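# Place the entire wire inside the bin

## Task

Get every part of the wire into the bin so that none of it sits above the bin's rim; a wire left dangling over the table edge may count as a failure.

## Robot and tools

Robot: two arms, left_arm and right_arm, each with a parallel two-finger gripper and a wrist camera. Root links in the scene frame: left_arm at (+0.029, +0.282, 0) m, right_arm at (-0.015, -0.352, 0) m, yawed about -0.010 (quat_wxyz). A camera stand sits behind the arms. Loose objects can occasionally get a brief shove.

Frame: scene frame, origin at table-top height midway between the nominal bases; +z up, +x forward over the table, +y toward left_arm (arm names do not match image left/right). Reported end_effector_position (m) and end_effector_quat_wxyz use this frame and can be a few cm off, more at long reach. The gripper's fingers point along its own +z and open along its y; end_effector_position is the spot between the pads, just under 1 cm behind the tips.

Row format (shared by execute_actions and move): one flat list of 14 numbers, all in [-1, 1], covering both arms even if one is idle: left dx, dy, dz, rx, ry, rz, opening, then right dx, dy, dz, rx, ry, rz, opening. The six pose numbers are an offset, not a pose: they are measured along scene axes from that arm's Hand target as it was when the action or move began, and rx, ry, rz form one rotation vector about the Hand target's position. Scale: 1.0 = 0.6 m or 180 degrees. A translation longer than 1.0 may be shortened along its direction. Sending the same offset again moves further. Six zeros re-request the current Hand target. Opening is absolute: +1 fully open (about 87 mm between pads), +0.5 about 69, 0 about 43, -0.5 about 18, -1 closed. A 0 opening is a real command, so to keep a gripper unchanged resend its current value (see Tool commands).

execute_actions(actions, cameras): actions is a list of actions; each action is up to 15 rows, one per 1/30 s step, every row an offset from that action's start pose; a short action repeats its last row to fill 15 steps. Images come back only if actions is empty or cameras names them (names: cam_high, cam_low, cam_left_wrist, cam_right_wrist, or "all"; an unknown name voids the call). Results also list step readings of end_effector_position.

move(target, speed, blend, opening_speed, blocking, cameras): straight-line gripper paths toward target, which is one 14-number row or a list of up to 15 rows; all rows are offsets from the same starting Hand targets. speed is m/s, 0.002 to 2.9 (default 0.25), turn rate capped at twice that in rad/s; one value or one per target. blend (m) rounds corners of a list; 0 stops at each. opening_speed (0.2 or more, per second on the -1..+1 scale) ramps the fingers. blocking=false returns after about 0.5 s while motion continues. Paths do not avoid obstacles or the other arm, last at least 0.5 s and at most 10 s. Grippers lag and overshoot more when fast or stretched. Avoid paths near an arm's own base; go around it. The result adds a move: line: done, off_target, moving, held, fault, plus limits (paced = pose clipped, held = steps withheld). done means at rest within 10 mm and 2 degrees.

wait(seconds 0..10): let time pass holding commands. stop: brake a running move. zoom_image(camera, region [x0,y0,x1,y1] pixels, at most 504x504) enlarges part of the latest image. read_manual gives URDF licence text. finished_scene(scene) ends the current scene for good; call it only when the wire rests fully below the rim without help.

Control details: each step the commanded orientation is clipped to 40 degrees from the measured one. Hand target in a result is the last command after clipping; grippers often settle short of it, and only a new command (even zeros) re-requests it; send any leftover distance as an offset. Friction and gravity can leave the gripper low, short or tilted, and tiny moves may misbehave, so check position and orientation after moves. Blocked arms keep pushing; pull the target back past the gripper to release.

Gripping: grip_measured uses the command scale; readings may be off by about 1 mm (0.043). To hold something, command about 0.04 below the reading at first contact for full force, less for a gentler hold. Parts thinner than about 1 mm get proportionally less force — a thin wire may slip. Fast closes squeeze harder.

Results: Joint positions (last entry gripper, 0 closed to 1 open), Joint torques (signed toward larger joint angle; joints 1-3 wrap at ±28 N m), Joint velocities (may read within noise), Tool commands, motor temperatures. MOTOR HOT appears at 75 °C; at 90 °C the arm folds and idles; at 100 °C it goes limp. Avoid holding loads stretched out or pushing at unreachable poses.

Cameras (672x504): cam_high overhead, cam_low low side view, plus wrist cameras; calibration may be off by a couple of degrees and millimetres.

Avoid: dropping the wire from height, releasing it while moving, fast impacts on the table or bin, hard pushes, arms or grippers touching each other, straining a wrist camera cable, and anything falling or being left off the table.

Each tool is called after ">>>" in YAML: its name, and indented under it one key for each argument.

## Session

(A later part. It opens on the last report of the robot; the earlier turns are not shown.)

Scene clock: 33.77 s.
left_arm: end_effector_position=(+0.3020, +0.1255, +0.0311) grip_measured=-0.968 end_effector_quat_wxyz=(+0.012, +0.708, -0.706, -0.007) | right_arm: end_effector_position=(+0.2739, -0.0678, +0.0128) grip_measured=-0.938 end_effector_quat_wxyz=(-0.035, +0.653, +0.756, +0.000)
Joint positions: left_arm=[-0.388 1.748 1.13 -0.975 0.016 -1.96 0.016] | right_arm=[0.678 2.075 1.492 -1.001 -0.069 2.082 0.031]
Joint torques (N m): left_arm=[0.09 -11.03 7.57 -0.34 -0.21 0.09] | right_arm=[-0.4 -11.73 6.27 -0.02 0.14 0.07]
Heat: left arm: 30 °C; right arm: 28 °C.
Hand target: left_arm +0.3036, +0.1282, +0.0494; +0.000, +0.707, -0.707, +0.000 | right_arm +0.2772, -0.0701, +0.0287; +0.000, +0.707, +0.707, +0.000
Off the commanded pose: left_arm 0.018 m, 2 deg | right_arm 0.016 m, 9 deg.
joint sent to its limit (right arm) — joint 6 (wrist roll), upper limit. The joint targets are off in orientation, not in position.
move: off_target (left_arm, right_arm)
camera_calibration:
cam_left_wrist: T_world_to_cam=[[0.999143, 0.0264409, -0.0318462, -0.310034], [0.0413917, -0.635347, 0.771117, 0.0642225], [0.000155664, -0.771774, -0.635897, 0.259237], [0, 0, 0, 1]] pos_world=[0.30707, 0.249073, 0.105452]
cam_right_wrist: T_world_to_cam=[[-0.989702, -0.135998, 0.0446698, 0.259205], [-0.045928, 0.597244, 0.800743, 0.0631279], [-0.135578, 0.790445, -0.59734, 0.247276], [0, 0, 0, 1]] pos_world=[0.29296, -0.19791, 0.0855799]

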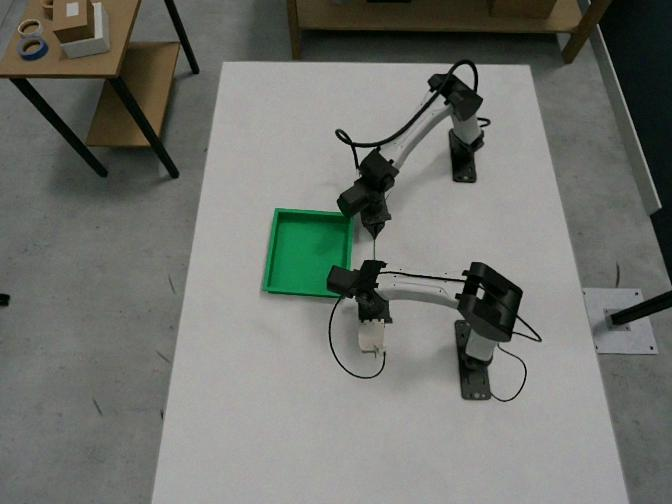

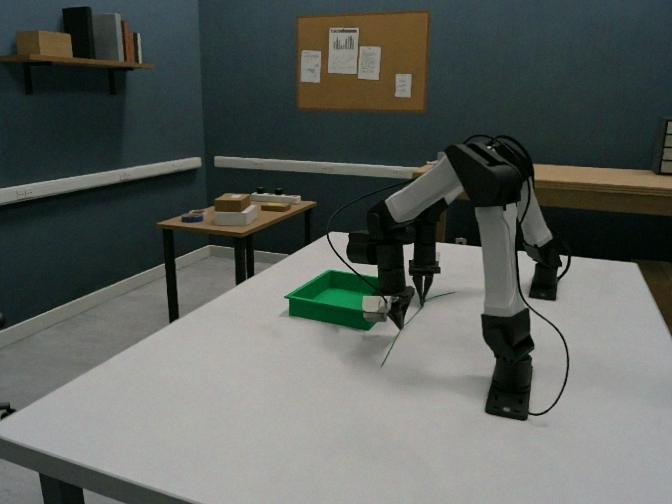

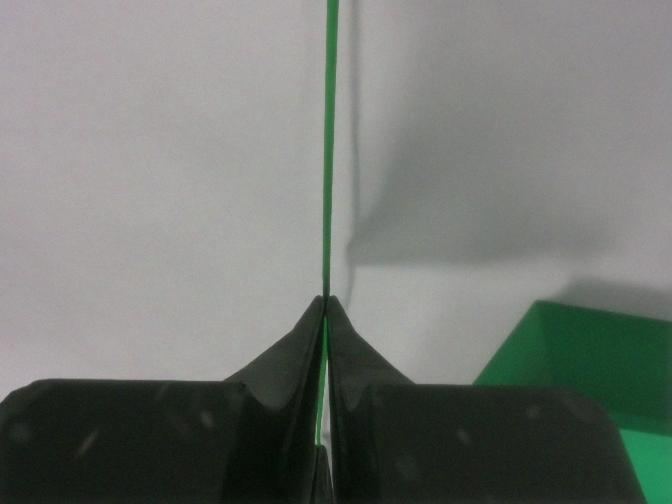

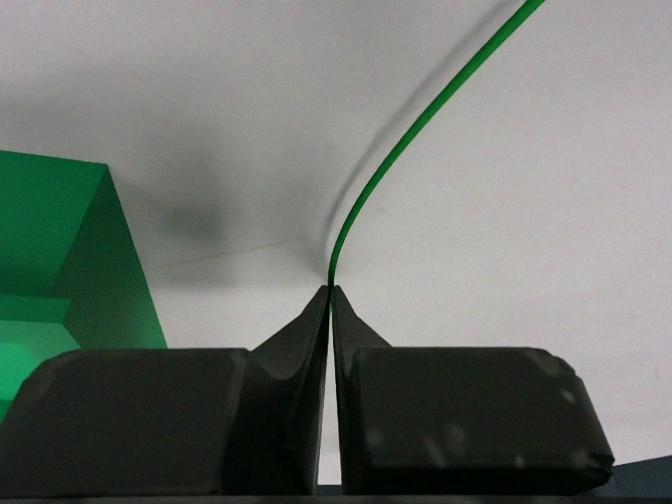

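>>> move:
  target:
    - [0,0,0.3,0,0,0,-1,0,0,0.335,0,0,0,-1]
    - [0.16,-0.048,0.3,0,0,-0.36,-1,0.18,0.016,0.335,0,0,0.36,-1]
  cameras: ["all"]
  speed: 0.15
  blend: 0.05

Scene clock: 40.73 s.
left_arm: end_effector_position=(+0.4110, +0.0983, +0.2297) grip_measured=-0.968 end_effector_quat_wxyz=(+0.135, -0.234, +0.957, -0.108) | right_arm: end_effector_position=(+0.3823, -0.0607, +0.2355) grip_measured=-0.938 end_effector_quat_wxyz=(+0.145, +0.247, +0.941, +0.182)
Joint positions: left_arm=[-0.364 2.065 2.352 -1.511 0.024 -0.848 0.016] | right_arm=[0.564 2.35 2.821 -1.574 -0.044 1.066 0.031]
Joint torques (N m): left_arm=[-0.46 -8.79 8.12 0.17 0.02 0.2] | right_arm=[-0.03 -8.75 6.06 1.15 0.06 -0.14]
Motor temperatures (°C): left_arm=[19 32 29 22 20 18 20] | right_arm=[21 30 28 21 20 20 20]
Heat: left arm: 32 °C; right arm: 30 °C.
Hand target: left_arm +0.3996, +0.0994, +0.2294; +0.000, -0.218, +0.976, +0.000 | right_arm +0.3851, -0.0604, +0.2297; +0.000, +0.218, +0.976, -0.001
Off the commanded pose: left_arm 0.011 m, 20 deg | right_arm 0.006 m, 27 deg.
joint sent to its limit (left arm) — joint 4 (wrist pitch), lower limit. The joint targets are off in orientation, not in position.
joint sent to its limit (right arm) — joint 4 (wrist pitch), lower limit. The joint targets are off in orientation, not in position.
move: off_target (left_arm, right_arm)
camera_calibration:
cam_left_wrist: T_world_to_cam=[[0.441148, -0.855758, 0.270309, -0.165208], [-0.77604, -0.212486, 0.593811, 0.224463], [-0.450722, -0.471729, -0.75784, 0.548273], [0, 0, 0, 1]] pos_world=[0.494192, 0.164954, 0.326872]
cam_right_wrist: T_world_to_cam=[[-0.420018, -0.806262, -0.416565, 0.207743], [-0.811078, 0.127589, 0.570853, 0.203644], [-0.407108, 0.577636, -0.707531, 0.506282], [0, 0, 0, 1]] pos_world=[0.458538, -0.150934, 0.328498]

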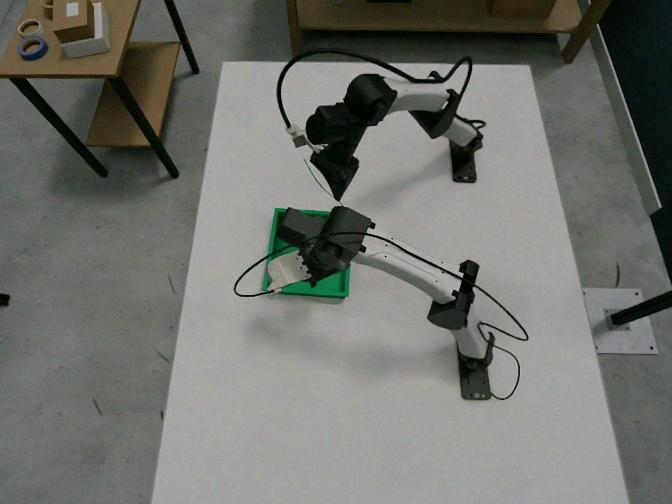

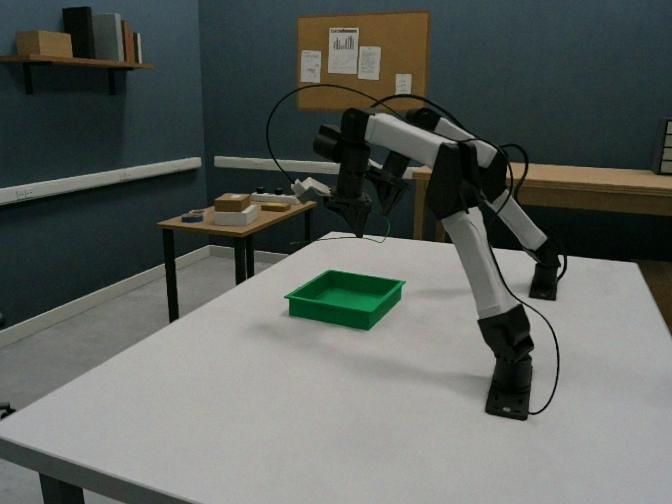

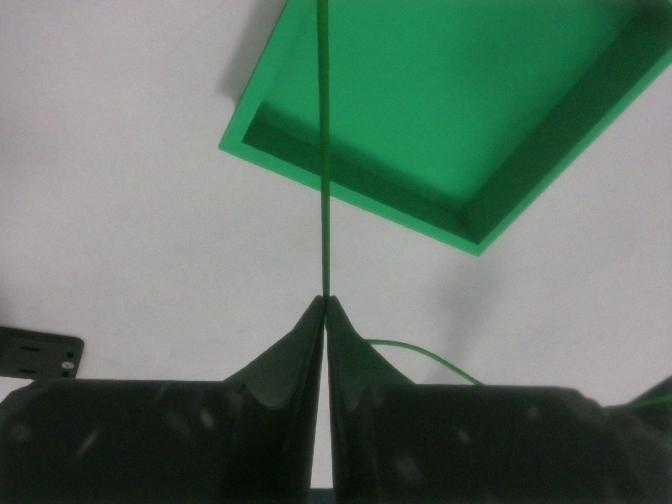

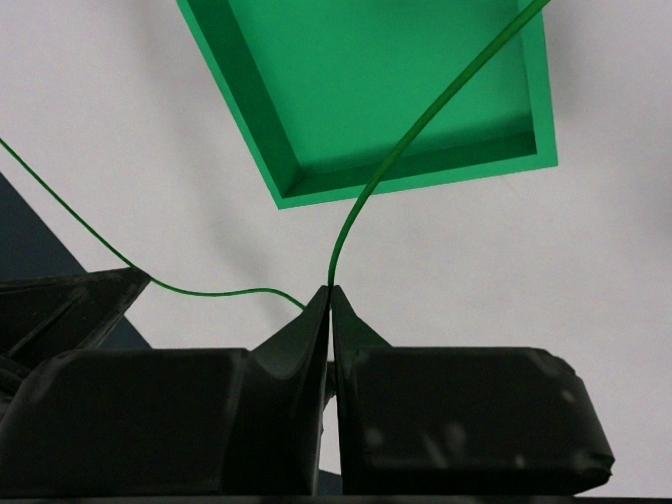

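>>> move:
  target: [0.02,0,-0.18,0,0,-0.18,-1,0.02,0,-0.18,0,0,0.22,-1]
  cameras: ["all"]
  speed: 0.15

Scene clock: 45.47 s.
left_arm: end_effector_position=(+0.4206, +0.0934, +0.1185) grip_measured=-0.968 end_effector_quat_wxyz=(+0.043, +0.054, +0.997, -0.029) | right_arm: end_effector_position=(+0.3916, -0.0622, +0.1280) grip_measured=-0.938 end_effector_quat_wxyz=(+0.125, -0.107, +0.983, +0.080)
Joint positions: left_arm=[-0.41 2.353 2.392 -1.51 0.024 -0.302 0.016] | right_arm=[0.6 2.575 2.841 -1.541 -0.029 0.366 0.031]
Joint torques (N m): left_arm=[-0.42 -11.19 8.43 -0.23 -0.22 0.18] | right_arm=[0.5 -10.32 6.52 1.07 0.22 -0.15]
Heat: left arm: 33 °C; right arm: 30 °C.
Hand target: left_arm +0.4116, +0.0993, +0.1213; +0.000, +0.063, +0.998, +0.000 | right_arm +0.3971, -0.0604, +0.1217; +0.000, -0.125, +0.992, -0.001
Off the commanded pose: left_arm 0.011 m, 6 deg | right_arm 0.009 m, 17 deg.
elbow stopped short (right arm): the move would have taken joint 3 (elbow) straighter than the controller allows.
joint sent to its limit (left arm) — joint 4 (wrist pitch), lower limit. The joint targets are off in orientation, not in position.
move: off_target (left_arm, right_arm)
camera_calibration:
cam_left_wrist: T_world_to_cam=[[-0.0858436, -0.995088, 0.0493089, 0.117334], [-0.699189, 0.095427, 0.70854, 0.222176], [-0.709765, 0.0263474, -0.703946, 0.522065], [0, 0, 0, 1]] pos_world=[0.535959, 0.0818008, 0.2043]
cam_right_wrist: T_world_to_cam=[[0.220771, -0.966005, -0.134515, -0.131313], [-0.781419, -0.25772, 0.568299, 0.237551], [-0.583647, -0.0203512, -0.811752, 0.480104], [0, 0, 0, 1]] pos_world=[0.494828, -0.0558565, 0.237062]

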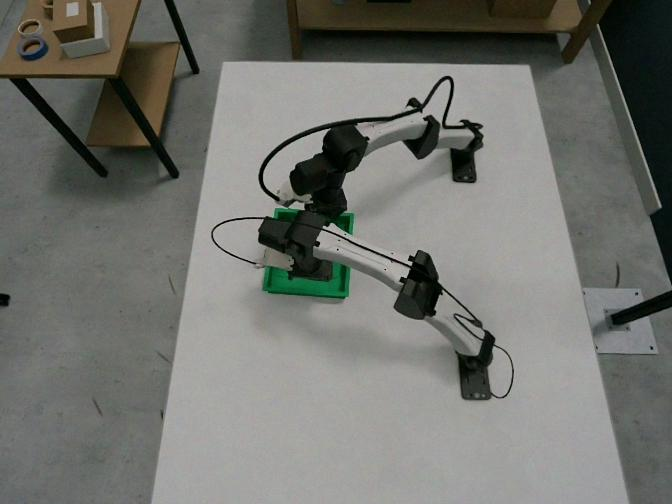

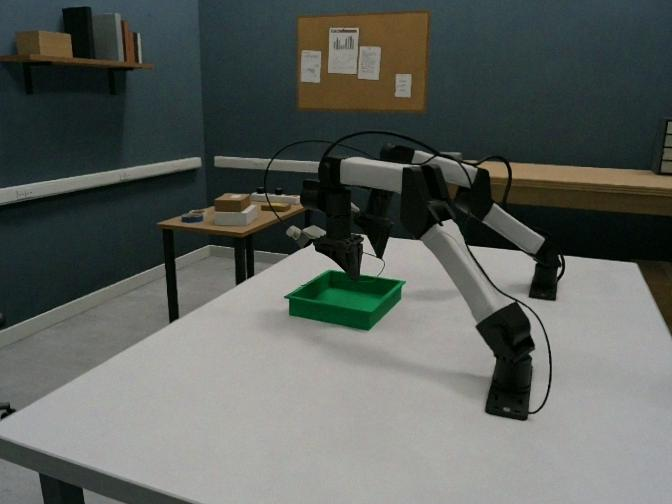

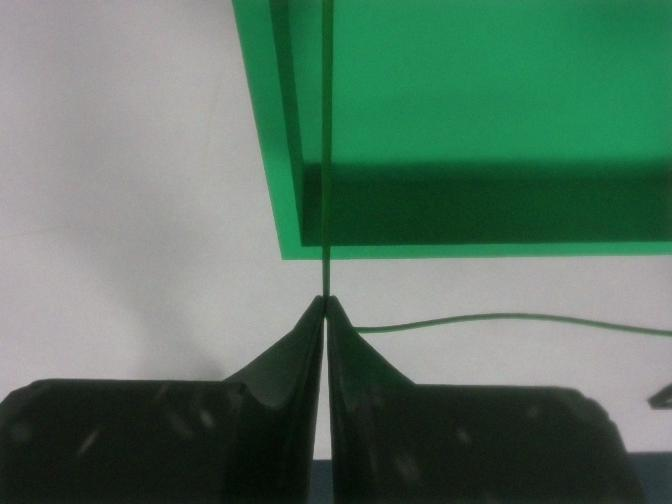

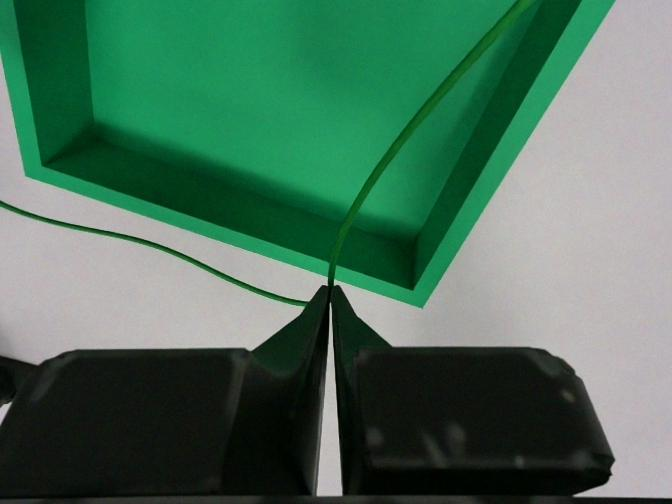

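>>> move:
  target: [0,-0.005,-0.09,0,0,0,-1,0.005,0.01,-0.1,0,0,0.1,-1]
  cameras: ["all"]
  speed: 0.1

Scene clock: 49.10 s.
left_arm: end_effector_position=(+0.4113, +0.0965, +0.0756) grip_measured=-0.968 end_effector_quat_wxyz=(+0.001, +0.055, +0.998, -0.012) | right_arm: end_effector_position=(+0.3953, -0.0586, +0.0716) grip_measured=-0.938 end_effector_quat_wxyz=(+0.098, -0.247, +0.963, +0.046)
Joint positions: left_arm=[-0.413 2.377 2.252 -1.435 0.022 -0.302 0.016] | right_arm=[0.626 2.692 2.841 -1.504 -0.018 0.106 0.031]
Joint torques (N m): left_arm=[-0.77 -11.21 5.14 0.38 -0.23 0.13] | right_arm=[1.06 -10.48 6.68 1 0.16 -0.57]
Heat: left arm: 34 °C; right arm: 31 °C.
Hand target: left_arm +0.4116, +0.0964, +0.0674; +0.000, +0.063, +0.998, +0.000 | right_arm +0.4002, -0.0544, +0.0617; +0.000, -0.279, +0.960, -0.001
Off the commanded pose: left_arm 0.008 m, 2 deg | right_arm 0.012 m, 13 deg.
elbow stopped short (right arm): the move would have taken joint 3 (elbow) straighter than the controller allows.
move: off_target (right_arm)
camera_calibration:
cam_left_wrist: T_world_to_cam=[[-0.0859302, -0.996111, 0.0194896, 0.124155], [-0.639318, 0.0701334, 0.765738, 0.219277], [-0.764126, 0.0533399, -0.642858, 0.500304], [0, 0, 0, 1]] pos_world=[0.533152, 0.0816075, 0.151296]
cam_right_wrist: T_world_to_cam=[[0.475159, -0.878824, -0.0435032, -0.23829], [-0.679778, -0.398033, 0.616013, 0.221488], [-0.558682, -0.263132, -0.786534, 0.410601], [0, 0, 0, 1]] pos_world=[0.493184, -0.0132136, 0.176146]

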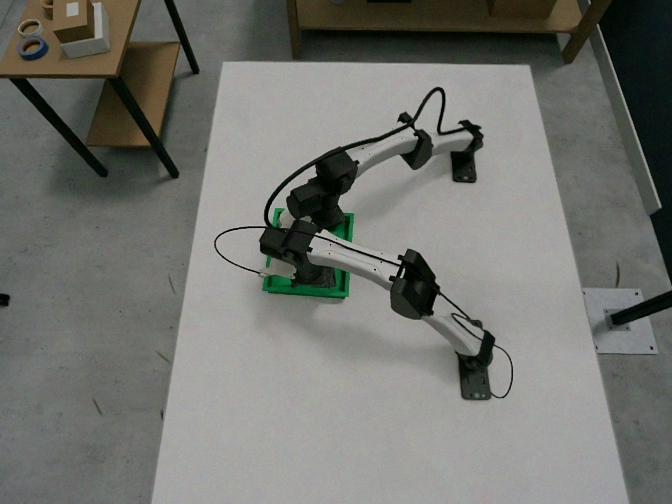

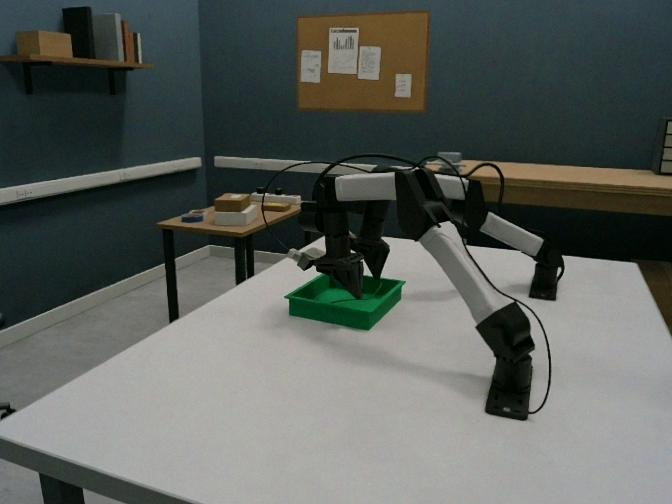

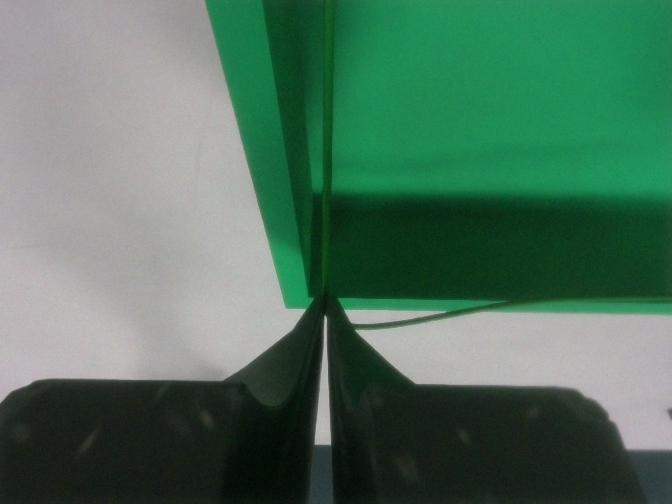

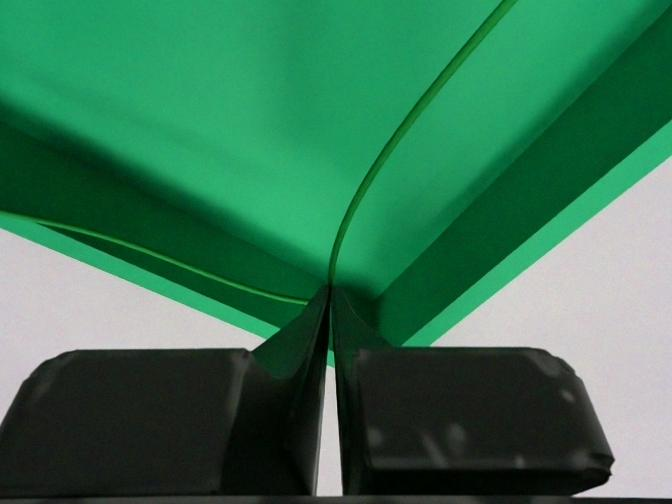

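>>> zoom_image:
  camera: "cam_low"
  region: [250, 230, 430, 350]

>>> zoom_image:
  camera: "cam_high"
  region: [230, 180, 390, 320]

Scaled by 2.800 from the camera's 672x504 image, which has a finer 960x720 frame.

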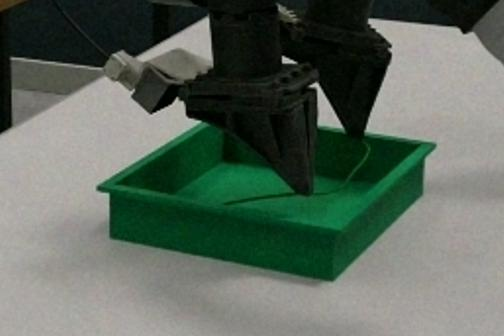

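Scaled by 3.150 from the camera's 672x504 image, which has a finer 960x720 frame.

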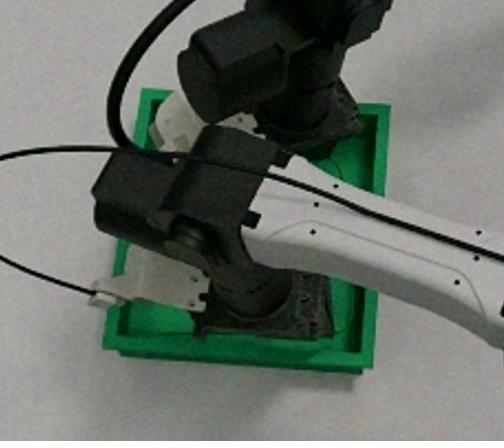

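>>> move:
  target:
    - [0.02,-0.018,0,0,0,0,-1,0.025,0.005,0,0,0,0,-1]
    - [0.025,-0.018,-0.07,0,0,0,-1,0.02,0.005,-0.075,0,0,0,-1]
  cameras: ["all"]
  speed: 0.08
  blend: 0.01

>>> zoom_image:
  camera: "cam_low"
  region: [250, 230, 430, 350]

Scene clock: 51.23 s.
left_arm: end_effector_position=(+0.4134, +0.0949, +0.0661) grip_measured=-0.968 end_effector_quat_wxyz=(-0.005, +0.056, +0.998, -0.009) | right_arm: end_effector_position=(+0.3979, -0.0582, +0.0717) grip_measured=-0.938 end_effector_quat_wxyz=(+0.103, -0.253, +0.961, +0.046)
Joint positions: left_arm=[-0.415 2.41 2.27 -1.434 0.022 -0.302 0.016] | right_arm=[0.626 2.692 2.841 -1.494 -0.017 0.091 0.031]
Joint torques (N m): left_arm=[-0.91 -11.45 8.53 0.11 -0.24 0.07] | right_arm=[0.16 -13.19 4.78 0.9 0.05 -0.1]
Heat: left arm: 34 °C; right arm: 32 °C.
Hand target: left_arm +0.4158, +0.0925, +0.0674; +0.000, +0.063, +0.998, +0.000 (not the last commanded pose) | right_arm +0.3979, -0.0584, +0.0717; +0.103, -0.256, +0.960, +0.046 (not the last commanded pose)
Off the commanded pose: left_arm 0.044 m, 1 deg | right_arm 0.057 m, 13 deg.
elbow stopped short (right arm): the move would have taken joint 3 (elbow) straighter than the controller allows.
move: held (right_arm; a check stopped the path), off_target (left_arm; braked when a check withheld steps of right_arm); path passed 0 of 2 targets; limits=held
pose unreachable (right arm): on one or more control steps of this call, first in action 0 (counted from 0), this arm could not follow its commanded pose, so it was not sent that pose on those steps. It may still have moved: this result reports where it is.
cause: moving toward the commanded pose would bring a part of the arm too close to another arm (this arm's wrist camera and the left arm's wrist (the part past joint 4), along the way the arms are being sent, or toward where that arm still pushes).
camera_calibration:
cam_left_wrist: T_world_to_cam=[[-0.0877022, -0.996047, 0.0140841, 0.123955], [-0.629203, 0.0663515, 0.774404, 0.223652], [-0.772277, 0.0590552, -0.632535, 0.49808], [0, 0, 0, 1]] pos_world=[0.53625, 0.0792108, 0.140111]
cam_right_wrist: T_world_to_cam=[[0.487724, -0.872058, -0.0405017, -0.244009], [-0.680758, -0.408959, 0.607717, 0.223753], [-0.546528, -0.268827, -0.79312, 0.407673], [0, 0, 0, 1]] pos_world=[0.494136, -0.011691, 0.177472]

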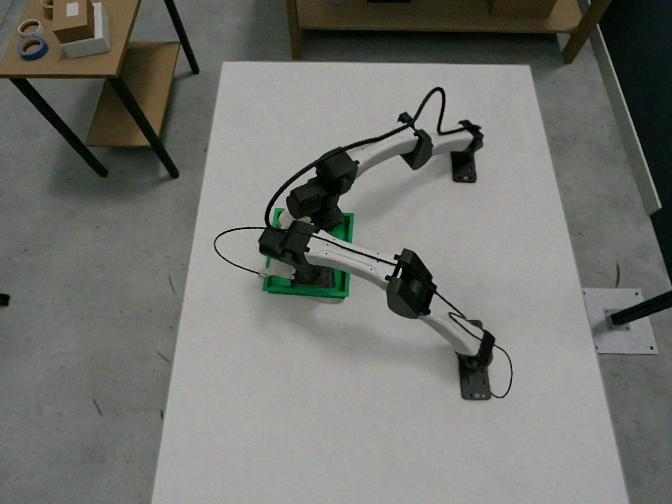

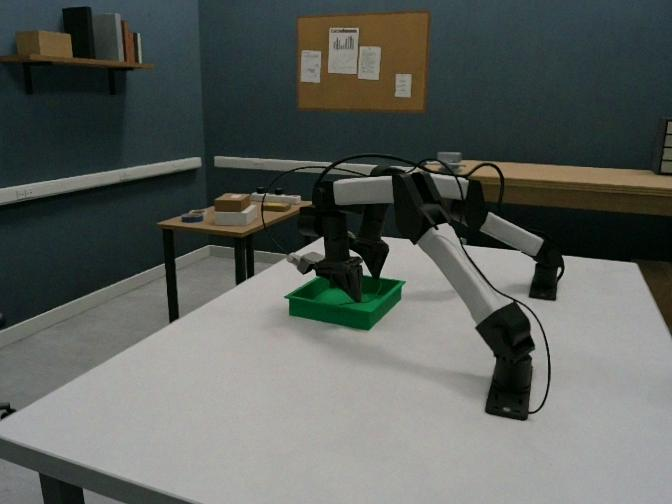

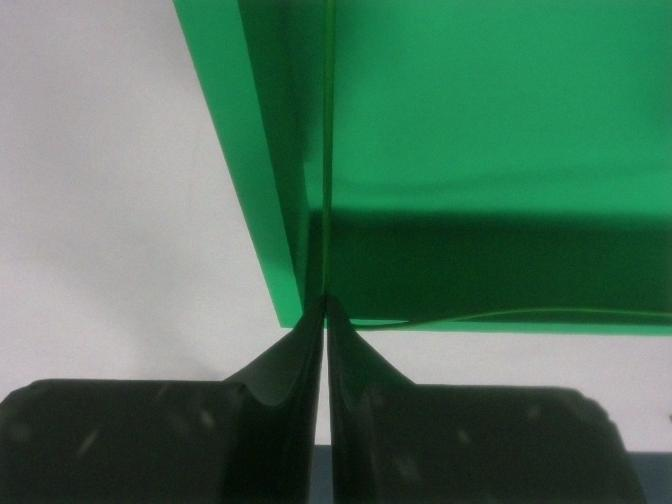

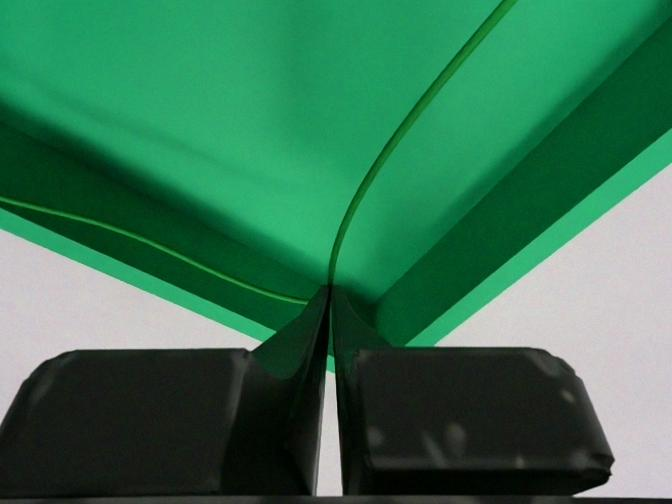

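Scaled by 2.800 from the camera's 672x504 image, which has a finer 960x720 frame.

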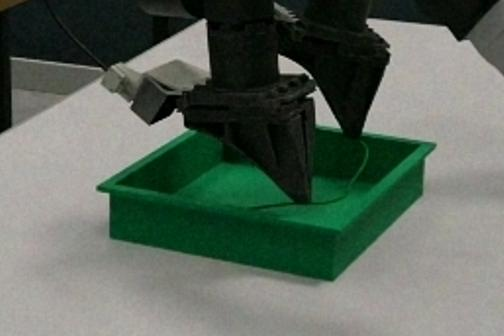

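>>> move:
  target:
    - [0.01,0,-0.005,0,0,0,-1,0.01,-0.03,0,0,0,-0.12,-1]
    - [0.015,-0.005,-0.065,0,0,0,-1,0.02,-0.03,-0.08,0,0,-0.12,-1]
  cameras: ["all"]
  speed: 0.08

>>> zoom_image:
  camera: "cam_low"
  region: [250, 230, 430, 350]

Scene clock: 56.70 s.
left_arm: end_effector_position=(+0.4254, +0.0876, +0.0354) grip_measured=-0.968 end_effector_quat_wxyz=(+0.003, +0.059, +0.998, -0.010) | right_arm: end_effector_position=(+0.4029, -0.0723, +0.0114) grip_measured=-0.938 end_effector_quat_wxyz=(+0.089, -0.077, +0.993, +0.026)
Joint positions: left_arm=[-0.421 2.46 2.241 -1.339 0.017 -0.302 0.016] | right_arm=[0.591 2.577 2.374 -1.187 0.038 0.412 0.031]
Joint torques (N m): left_arm=[-0.28 -12 5.15 0.32 -0.17 0.11] | right_arm=[-0.55 -16.06 3.55 1 0.28 -0.06]
Motor temperatures (°C): left_arm=[19 36 29 22 20 18 21] | right_arm=[21 35 28 22 20 20 21]
Heat: left arm: 36 °C; right arm: 35 °C.
Hand target: left_arm +0.4247, +0.0896, +0.0283; +0.000, +0.063, +0.998, +0.000 | right_arm +0.4098, -0.0764, +0.0237; +0.110, -0.071, +0.991, +0.026
Off the commanded pose: left_arm 0.007 m, 1 deg | right_arm 0.015 m, 2 deg.
move: off_target (right_arm)
camera_calibration:
cam_left_wrist: T_world_to_cam=[[-0.0939283, -0.995472, 0.0146051, 0.120734], [-0.641839, 0.0717625, 0.763474, 0.260752], [-0.761065, 0.0623377, -0.645673, 0.48372], [0, 0, 0, 1]] pos_world=[0.546844, 0.0713207, 0.111485]
cam_right_wrist: T_world_to_cam=[[0.146829, -0.988298, -0.0413366, -0.132145], [-0.755086, -0.13898, 0.640726, 0.307093], [-0.638973, -0.0628641, -0.766656, 0.410602], [0, 0, 0, 1]] pos_world=[0.513647, -0.0621067, 0.112566]

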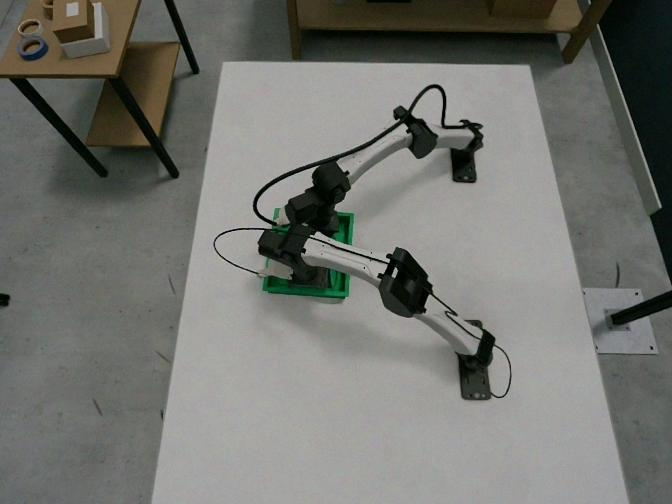

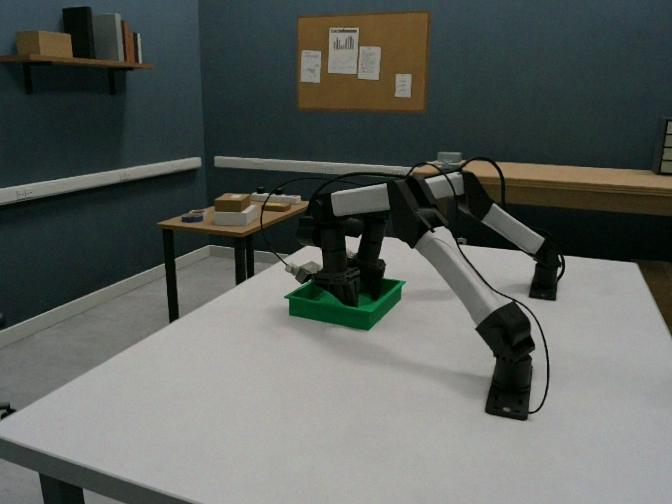

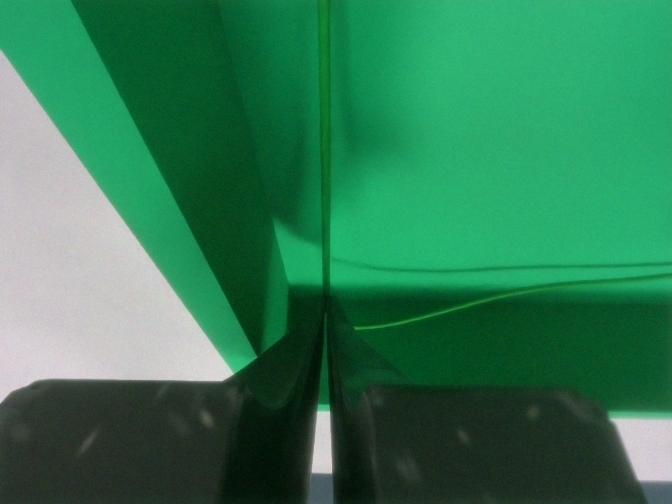

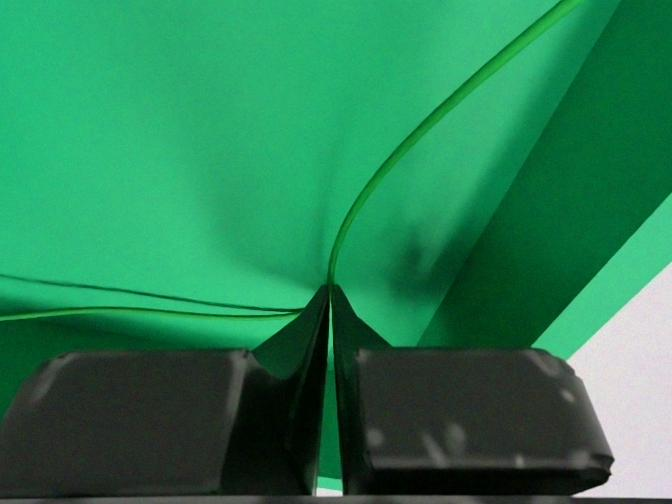

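Scaled by 2.800 from the camera's 672x504 image, which has a finer 960x720 frame.

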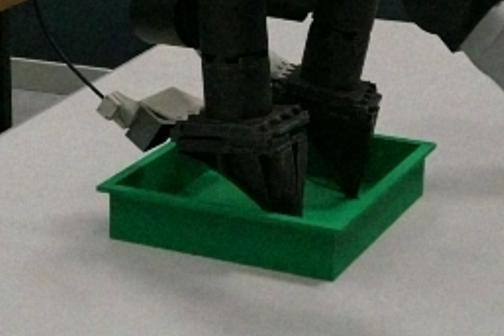

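>>> move:
  target:
    - [0.005,-0.005,-0.022,0,0,0,-1,0,0,0,0,0,0,-1]
    - [0.005,-0.005,-0.022,0,0,0,-0.7,0,0,0,0,0,0,-0.7]
  cameras: ["cam_left_wrist","cam_right_wrist"]
  speed: 0.05
  opening_speed: 0.4

Scene clock: 58.83 s.
left_arm: end_effector_position=(+0.4289, +0.0865, +0.0229) grip_measured=-0.700 end_effector_quat_wxyz=(+0.003, +0.059, +0.998, -0.009) | right_arm: end_effector_position=(+0.4063, -0.0732, +0.0114) grip_measured=-0.700 end_effector_quat_wxyz=(+0.094, -0.075, +0.992, +0.025)
Joint positions: left_arm=[-0.421 2.484 2.235 -1.31 0.014 -0.302 0.15] | right_arm=[0.588 2.577 2.374 -1.177 0.044 0.412 0.15]
Joint torques (N m): left_arm=[-0.5 -12.01 5.2 0.36 -0.15 0.07] | right_arm=[-0.32 -16.12 3.43 0.94 0.23 -0.05]
Heat: left arm: 36 °C; right arm: 37 °C.
Hand target: left_arm +0.4278, +0.0865, +0.0153; +0.000, +0.063, +0.998, +0.000 | right_arm +0.4099, -0.0765, +0.0237; +0.110, -0.071, +0.991, +0.026
Off the commanded pose: left_arm 0.008 m, 1 deg | right_arm 0.013 m, 2 deg.
move: off_target (right_arm); target 2's new opening was sent with right_arm's hand 0.015 m and 2 deg from that target
camera_calibration:
cam_left_wrist: T_world_to_cam=[[-0.0939375, -0.995504, 0.0121391, 0.120204], [-0.641768, 0.069871, 0.763709, 0.272783], [-0.761124, 0.0639505, -0.645446, 0.478225], [0, 0, 0, 1]] pos_world=[0.550344, 0.0700207, 0.0988824]
cam_right_wrist: T_world_to_cam=[[0.14313, -0.988927, -0.0392146, -0.132208], [-0.762767, -0.135471, 0.632324, 0.313042], [-0.630635, -0.0605927, -0.773711, 0.409613], [0, 0, 0, 1]] pos_world=[0.516017, -0.0635159, 0.113794]
Images, in order (width x height): cam_left_wrist 672x504, cam_right_wrist 672x504.

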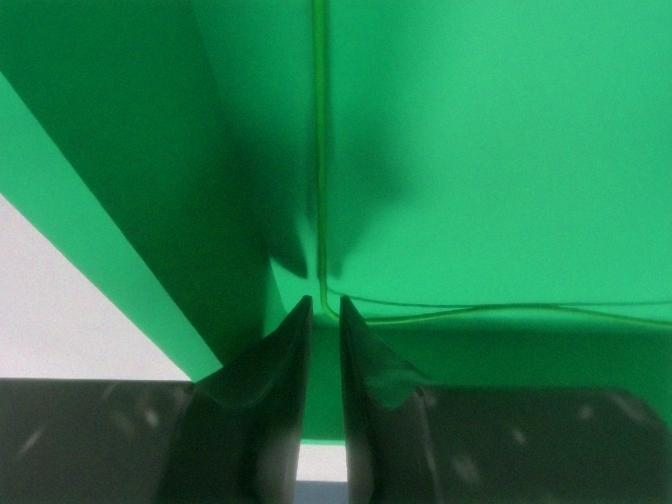

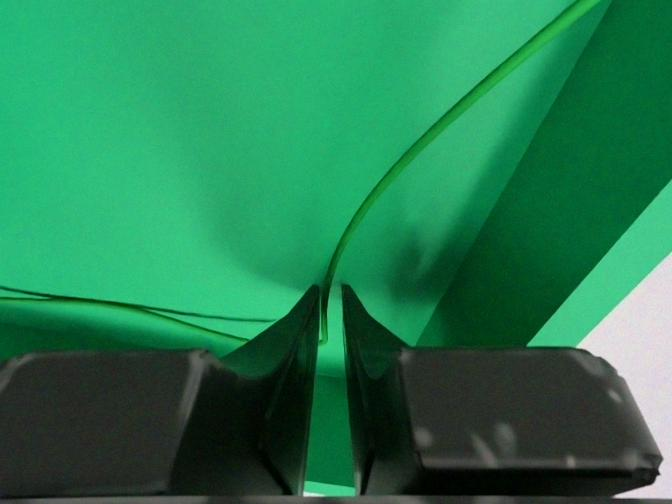

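>>> move:
  target: [0,0,0.07,0,0,0,-0.65,0,0,0.05,0,0,0,-0.65]
  cameras: ["cam_left_wrist","cam_right_wrist"]
  speed: 0.05

Scene clock: 60.60 s.
left_arm: end_effector_position=(+0.4291, +0.0864, +0.0562) grip_measured=-0.650 end_effector_quat_wxyz=(+0.004, +0.059, +0.998, -0.009) | right_arm: end_effector_position=(+0.4047, -0.0744, +0.0397) grip_measured=-0.650 end_effector_quat_wxyz=(+0.096, -0.075, +0.992, +0.026)
Joint positions: left_arm=[-0.421 2.497 2.391 -1.452 0.014 -0.302 0.175] | right_arm=[0.588 2.577 2.486 -1.287 0.045 0.412 0.175]
Joint torques (N m): left_arm=[-0.59 -11.89 8.38 0 -0.15 0.08] | right_arm=[-0.25 -14.15 7.34 0.69 0.21 -0.04]
Heat: left arm: 37 °C; right arm: 37 °C.
Hand target: left_arm +0.4278, +0.0865, +0.0571; +0.000, +0.063, +0.998, +0.000 | right_arm +0.4099, -0.0765, +0.0536; +0.110, -0.071, +0.991, +0.026
Off the commanded pose: left_arm 0.002 m, 1 deg | right_arm 0.015 m, 2 deg.
move: off_target (right_arm)
camera_calibration:
cam_left_wrist: T_world_to_cam=[[-0.093896, -0.995503, 0.0125723, 0.119717], [-0.642788, 0.0702616, 0.762815, 0.247853], [-0.760268, 0.063544, -0.646495, 0.499543], [0, 0, 0, 1]] pos_world=[0.550344, 0.0700206, 0.132381]
cam_right_wrist: T_world_to_cam=[[0.143114, -0.988901, -0.0399243, -0.131896], [-0.764331, -0.136061, 0.630306, 0.294451], [-0.628742, -0.05969, -0.77532, 0.429708], [0, 0, 0, 1]] pos_world=[0.51411, -0.0647193, 0.1423]
Images, in order (width x height): cam_left_wrist 672x504, cam_right_wrist 672x504.

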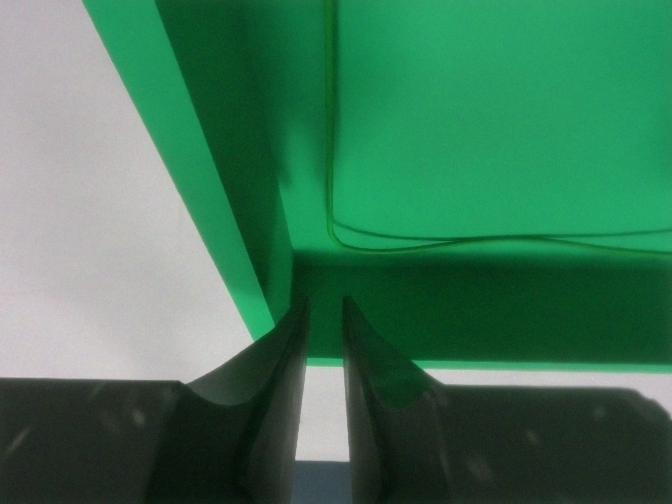

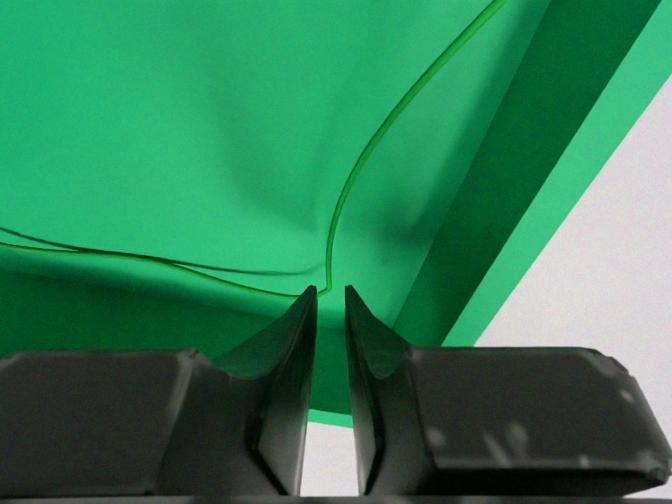

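>>> move:
  target:
    - [0,0,0.15,0,0,0,-0.65,0,0,0.15,0,0,0,-0.65]
    - [-0.13,0.07,0.22,0,0,0,-0.65,-0.15,-0.07,0.22,0,0,0,-0.65]
  cameras: ["all"]
  speed: 0.15
  blend: 0.03

>>> zoom_image:
  camera: "cam_low"
  region: [250, 230, 430, 350]

>>> zoom_image:
  camera: "cam_high"
  region: [230, 180, 390, 320]

Scene clock: 63.03 s.
left_arm: end_effector_position=(+0.3671, +0.1158, +0.1745) grip_measured=-0.650 end_effector_quat_wxyz=(+0.062, +0.061, +0.996, -0.031) | right_arm: end_effector_position=(+0.3209, -0.1172, +0.1793) grip_measured=-0.650 end_effector_quat_wxyz=(+0.098, -0.075, +0.992, +0.025)
Joint positions: left_arm=[-0.417 2.049 2.127 -1.511 0.014 -0.296 0.175] | right_arm=[0.61 2.156 2.318 -1.537 0.052 0.434 0.175]
Joint torques (N m): left_arm=[0.51 -14.15 4.94 -0.15 -0.09 0.15] | right_arm=[0.43 -12.26 3.41 0.95 0.22 0.04]
Heat: left arm: 39 °C; right arm: 38 °C.
Hand target: left_arm +0.3498, +0.1285, +0.1891; +0.000, +0.063, +0.998, +0.000 | right_arm +0.3199, -0.1185, +0.1857; +0.110, -0.071, +0.991, +0.026
Off the commanded pose: left_arm 0.026 m, 8 deg | right_arm 0.006 m, 1 deg.
elbow stopped short (right arm): the move would have taken joint 3 (elbow) straighter than the controller allows.
joint sent to its limit (left arm) — joint 4 (wrist pitch), lower limit. The joint targets are off in orientation, not in position.
move: off_target (left_arm)
camera_calibration:
cam_left_wrist: T_world_to_cam=[[-0.0998671, -0.993651, 0.0518047, 0.136765], [-0.725377, 0.108344, 0.679772, 0.156123], [-0.681069, 0.0303089, -0.731592, 0.516755], [0, 0, 0, 1]] pos_world=[0.478852, 0.10332, 0.264841]
cam_right_wrist: T_world_to_cam=[[0.143105, -0.988937, -0.0390595, -0.156819], [-0.766963, -0.135755, 0.627166, 0.138001], [-0.62553, -0.0597932, -0.777905, 0.482174], [0, 0, 0, 1]] pos_world=[0.429898, -0.107519, 0.282411]

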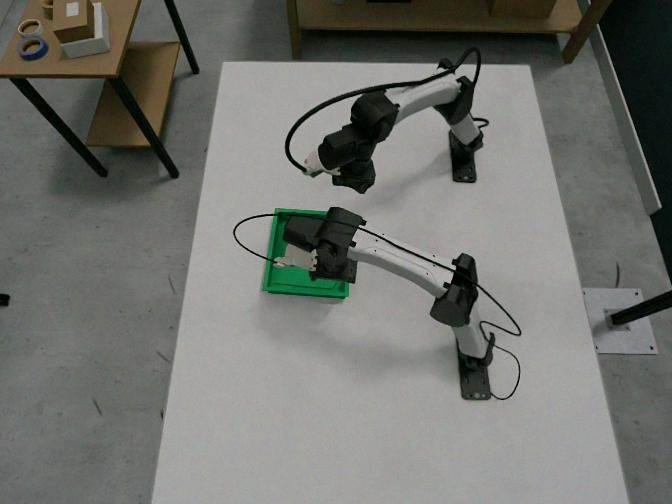

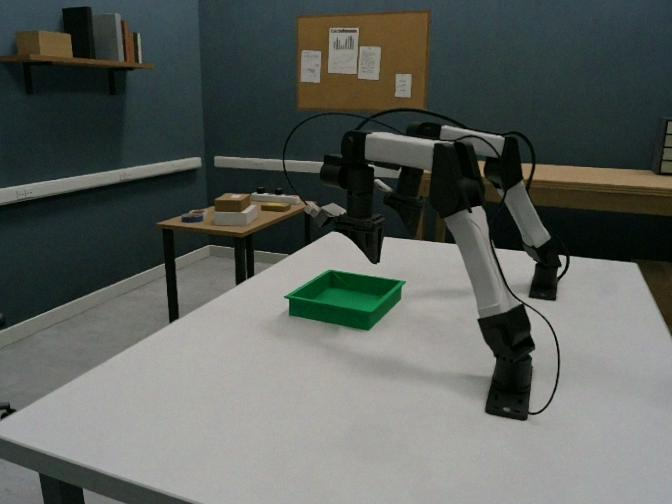

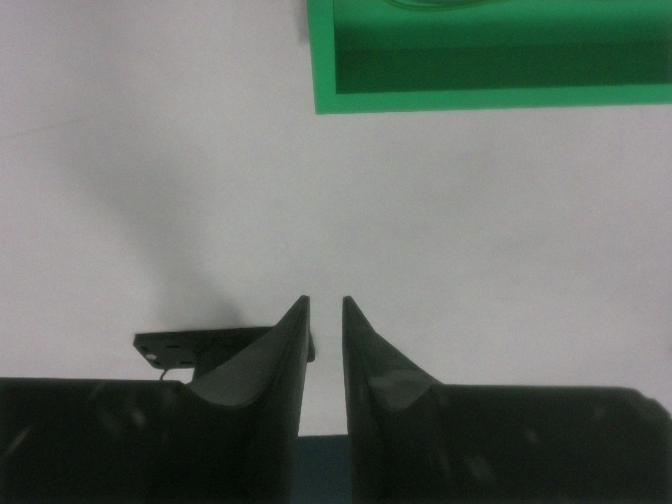

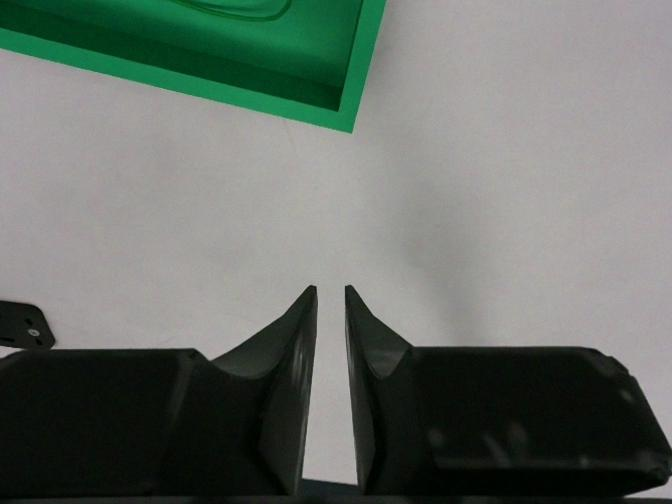

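Scaled by 2.800 from the camera's 672x504 image, which has a finer 960x720 frame.

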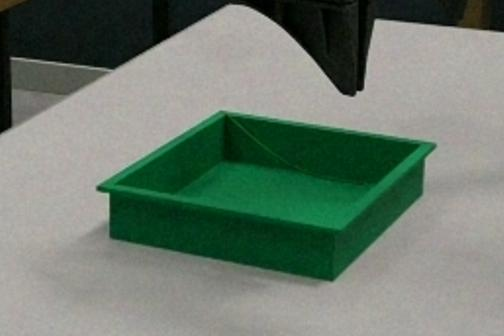

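Scaled by 3.150 from the camera's 672x504 image, which has a finer 960x720 frame.

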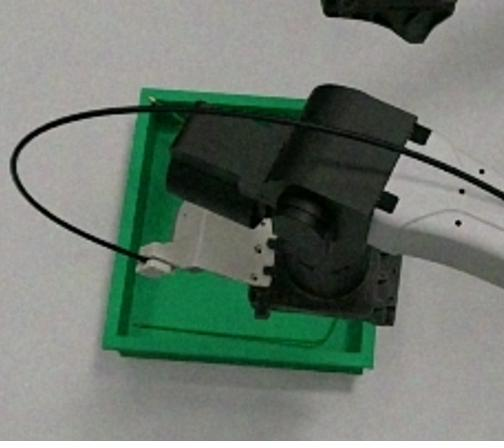

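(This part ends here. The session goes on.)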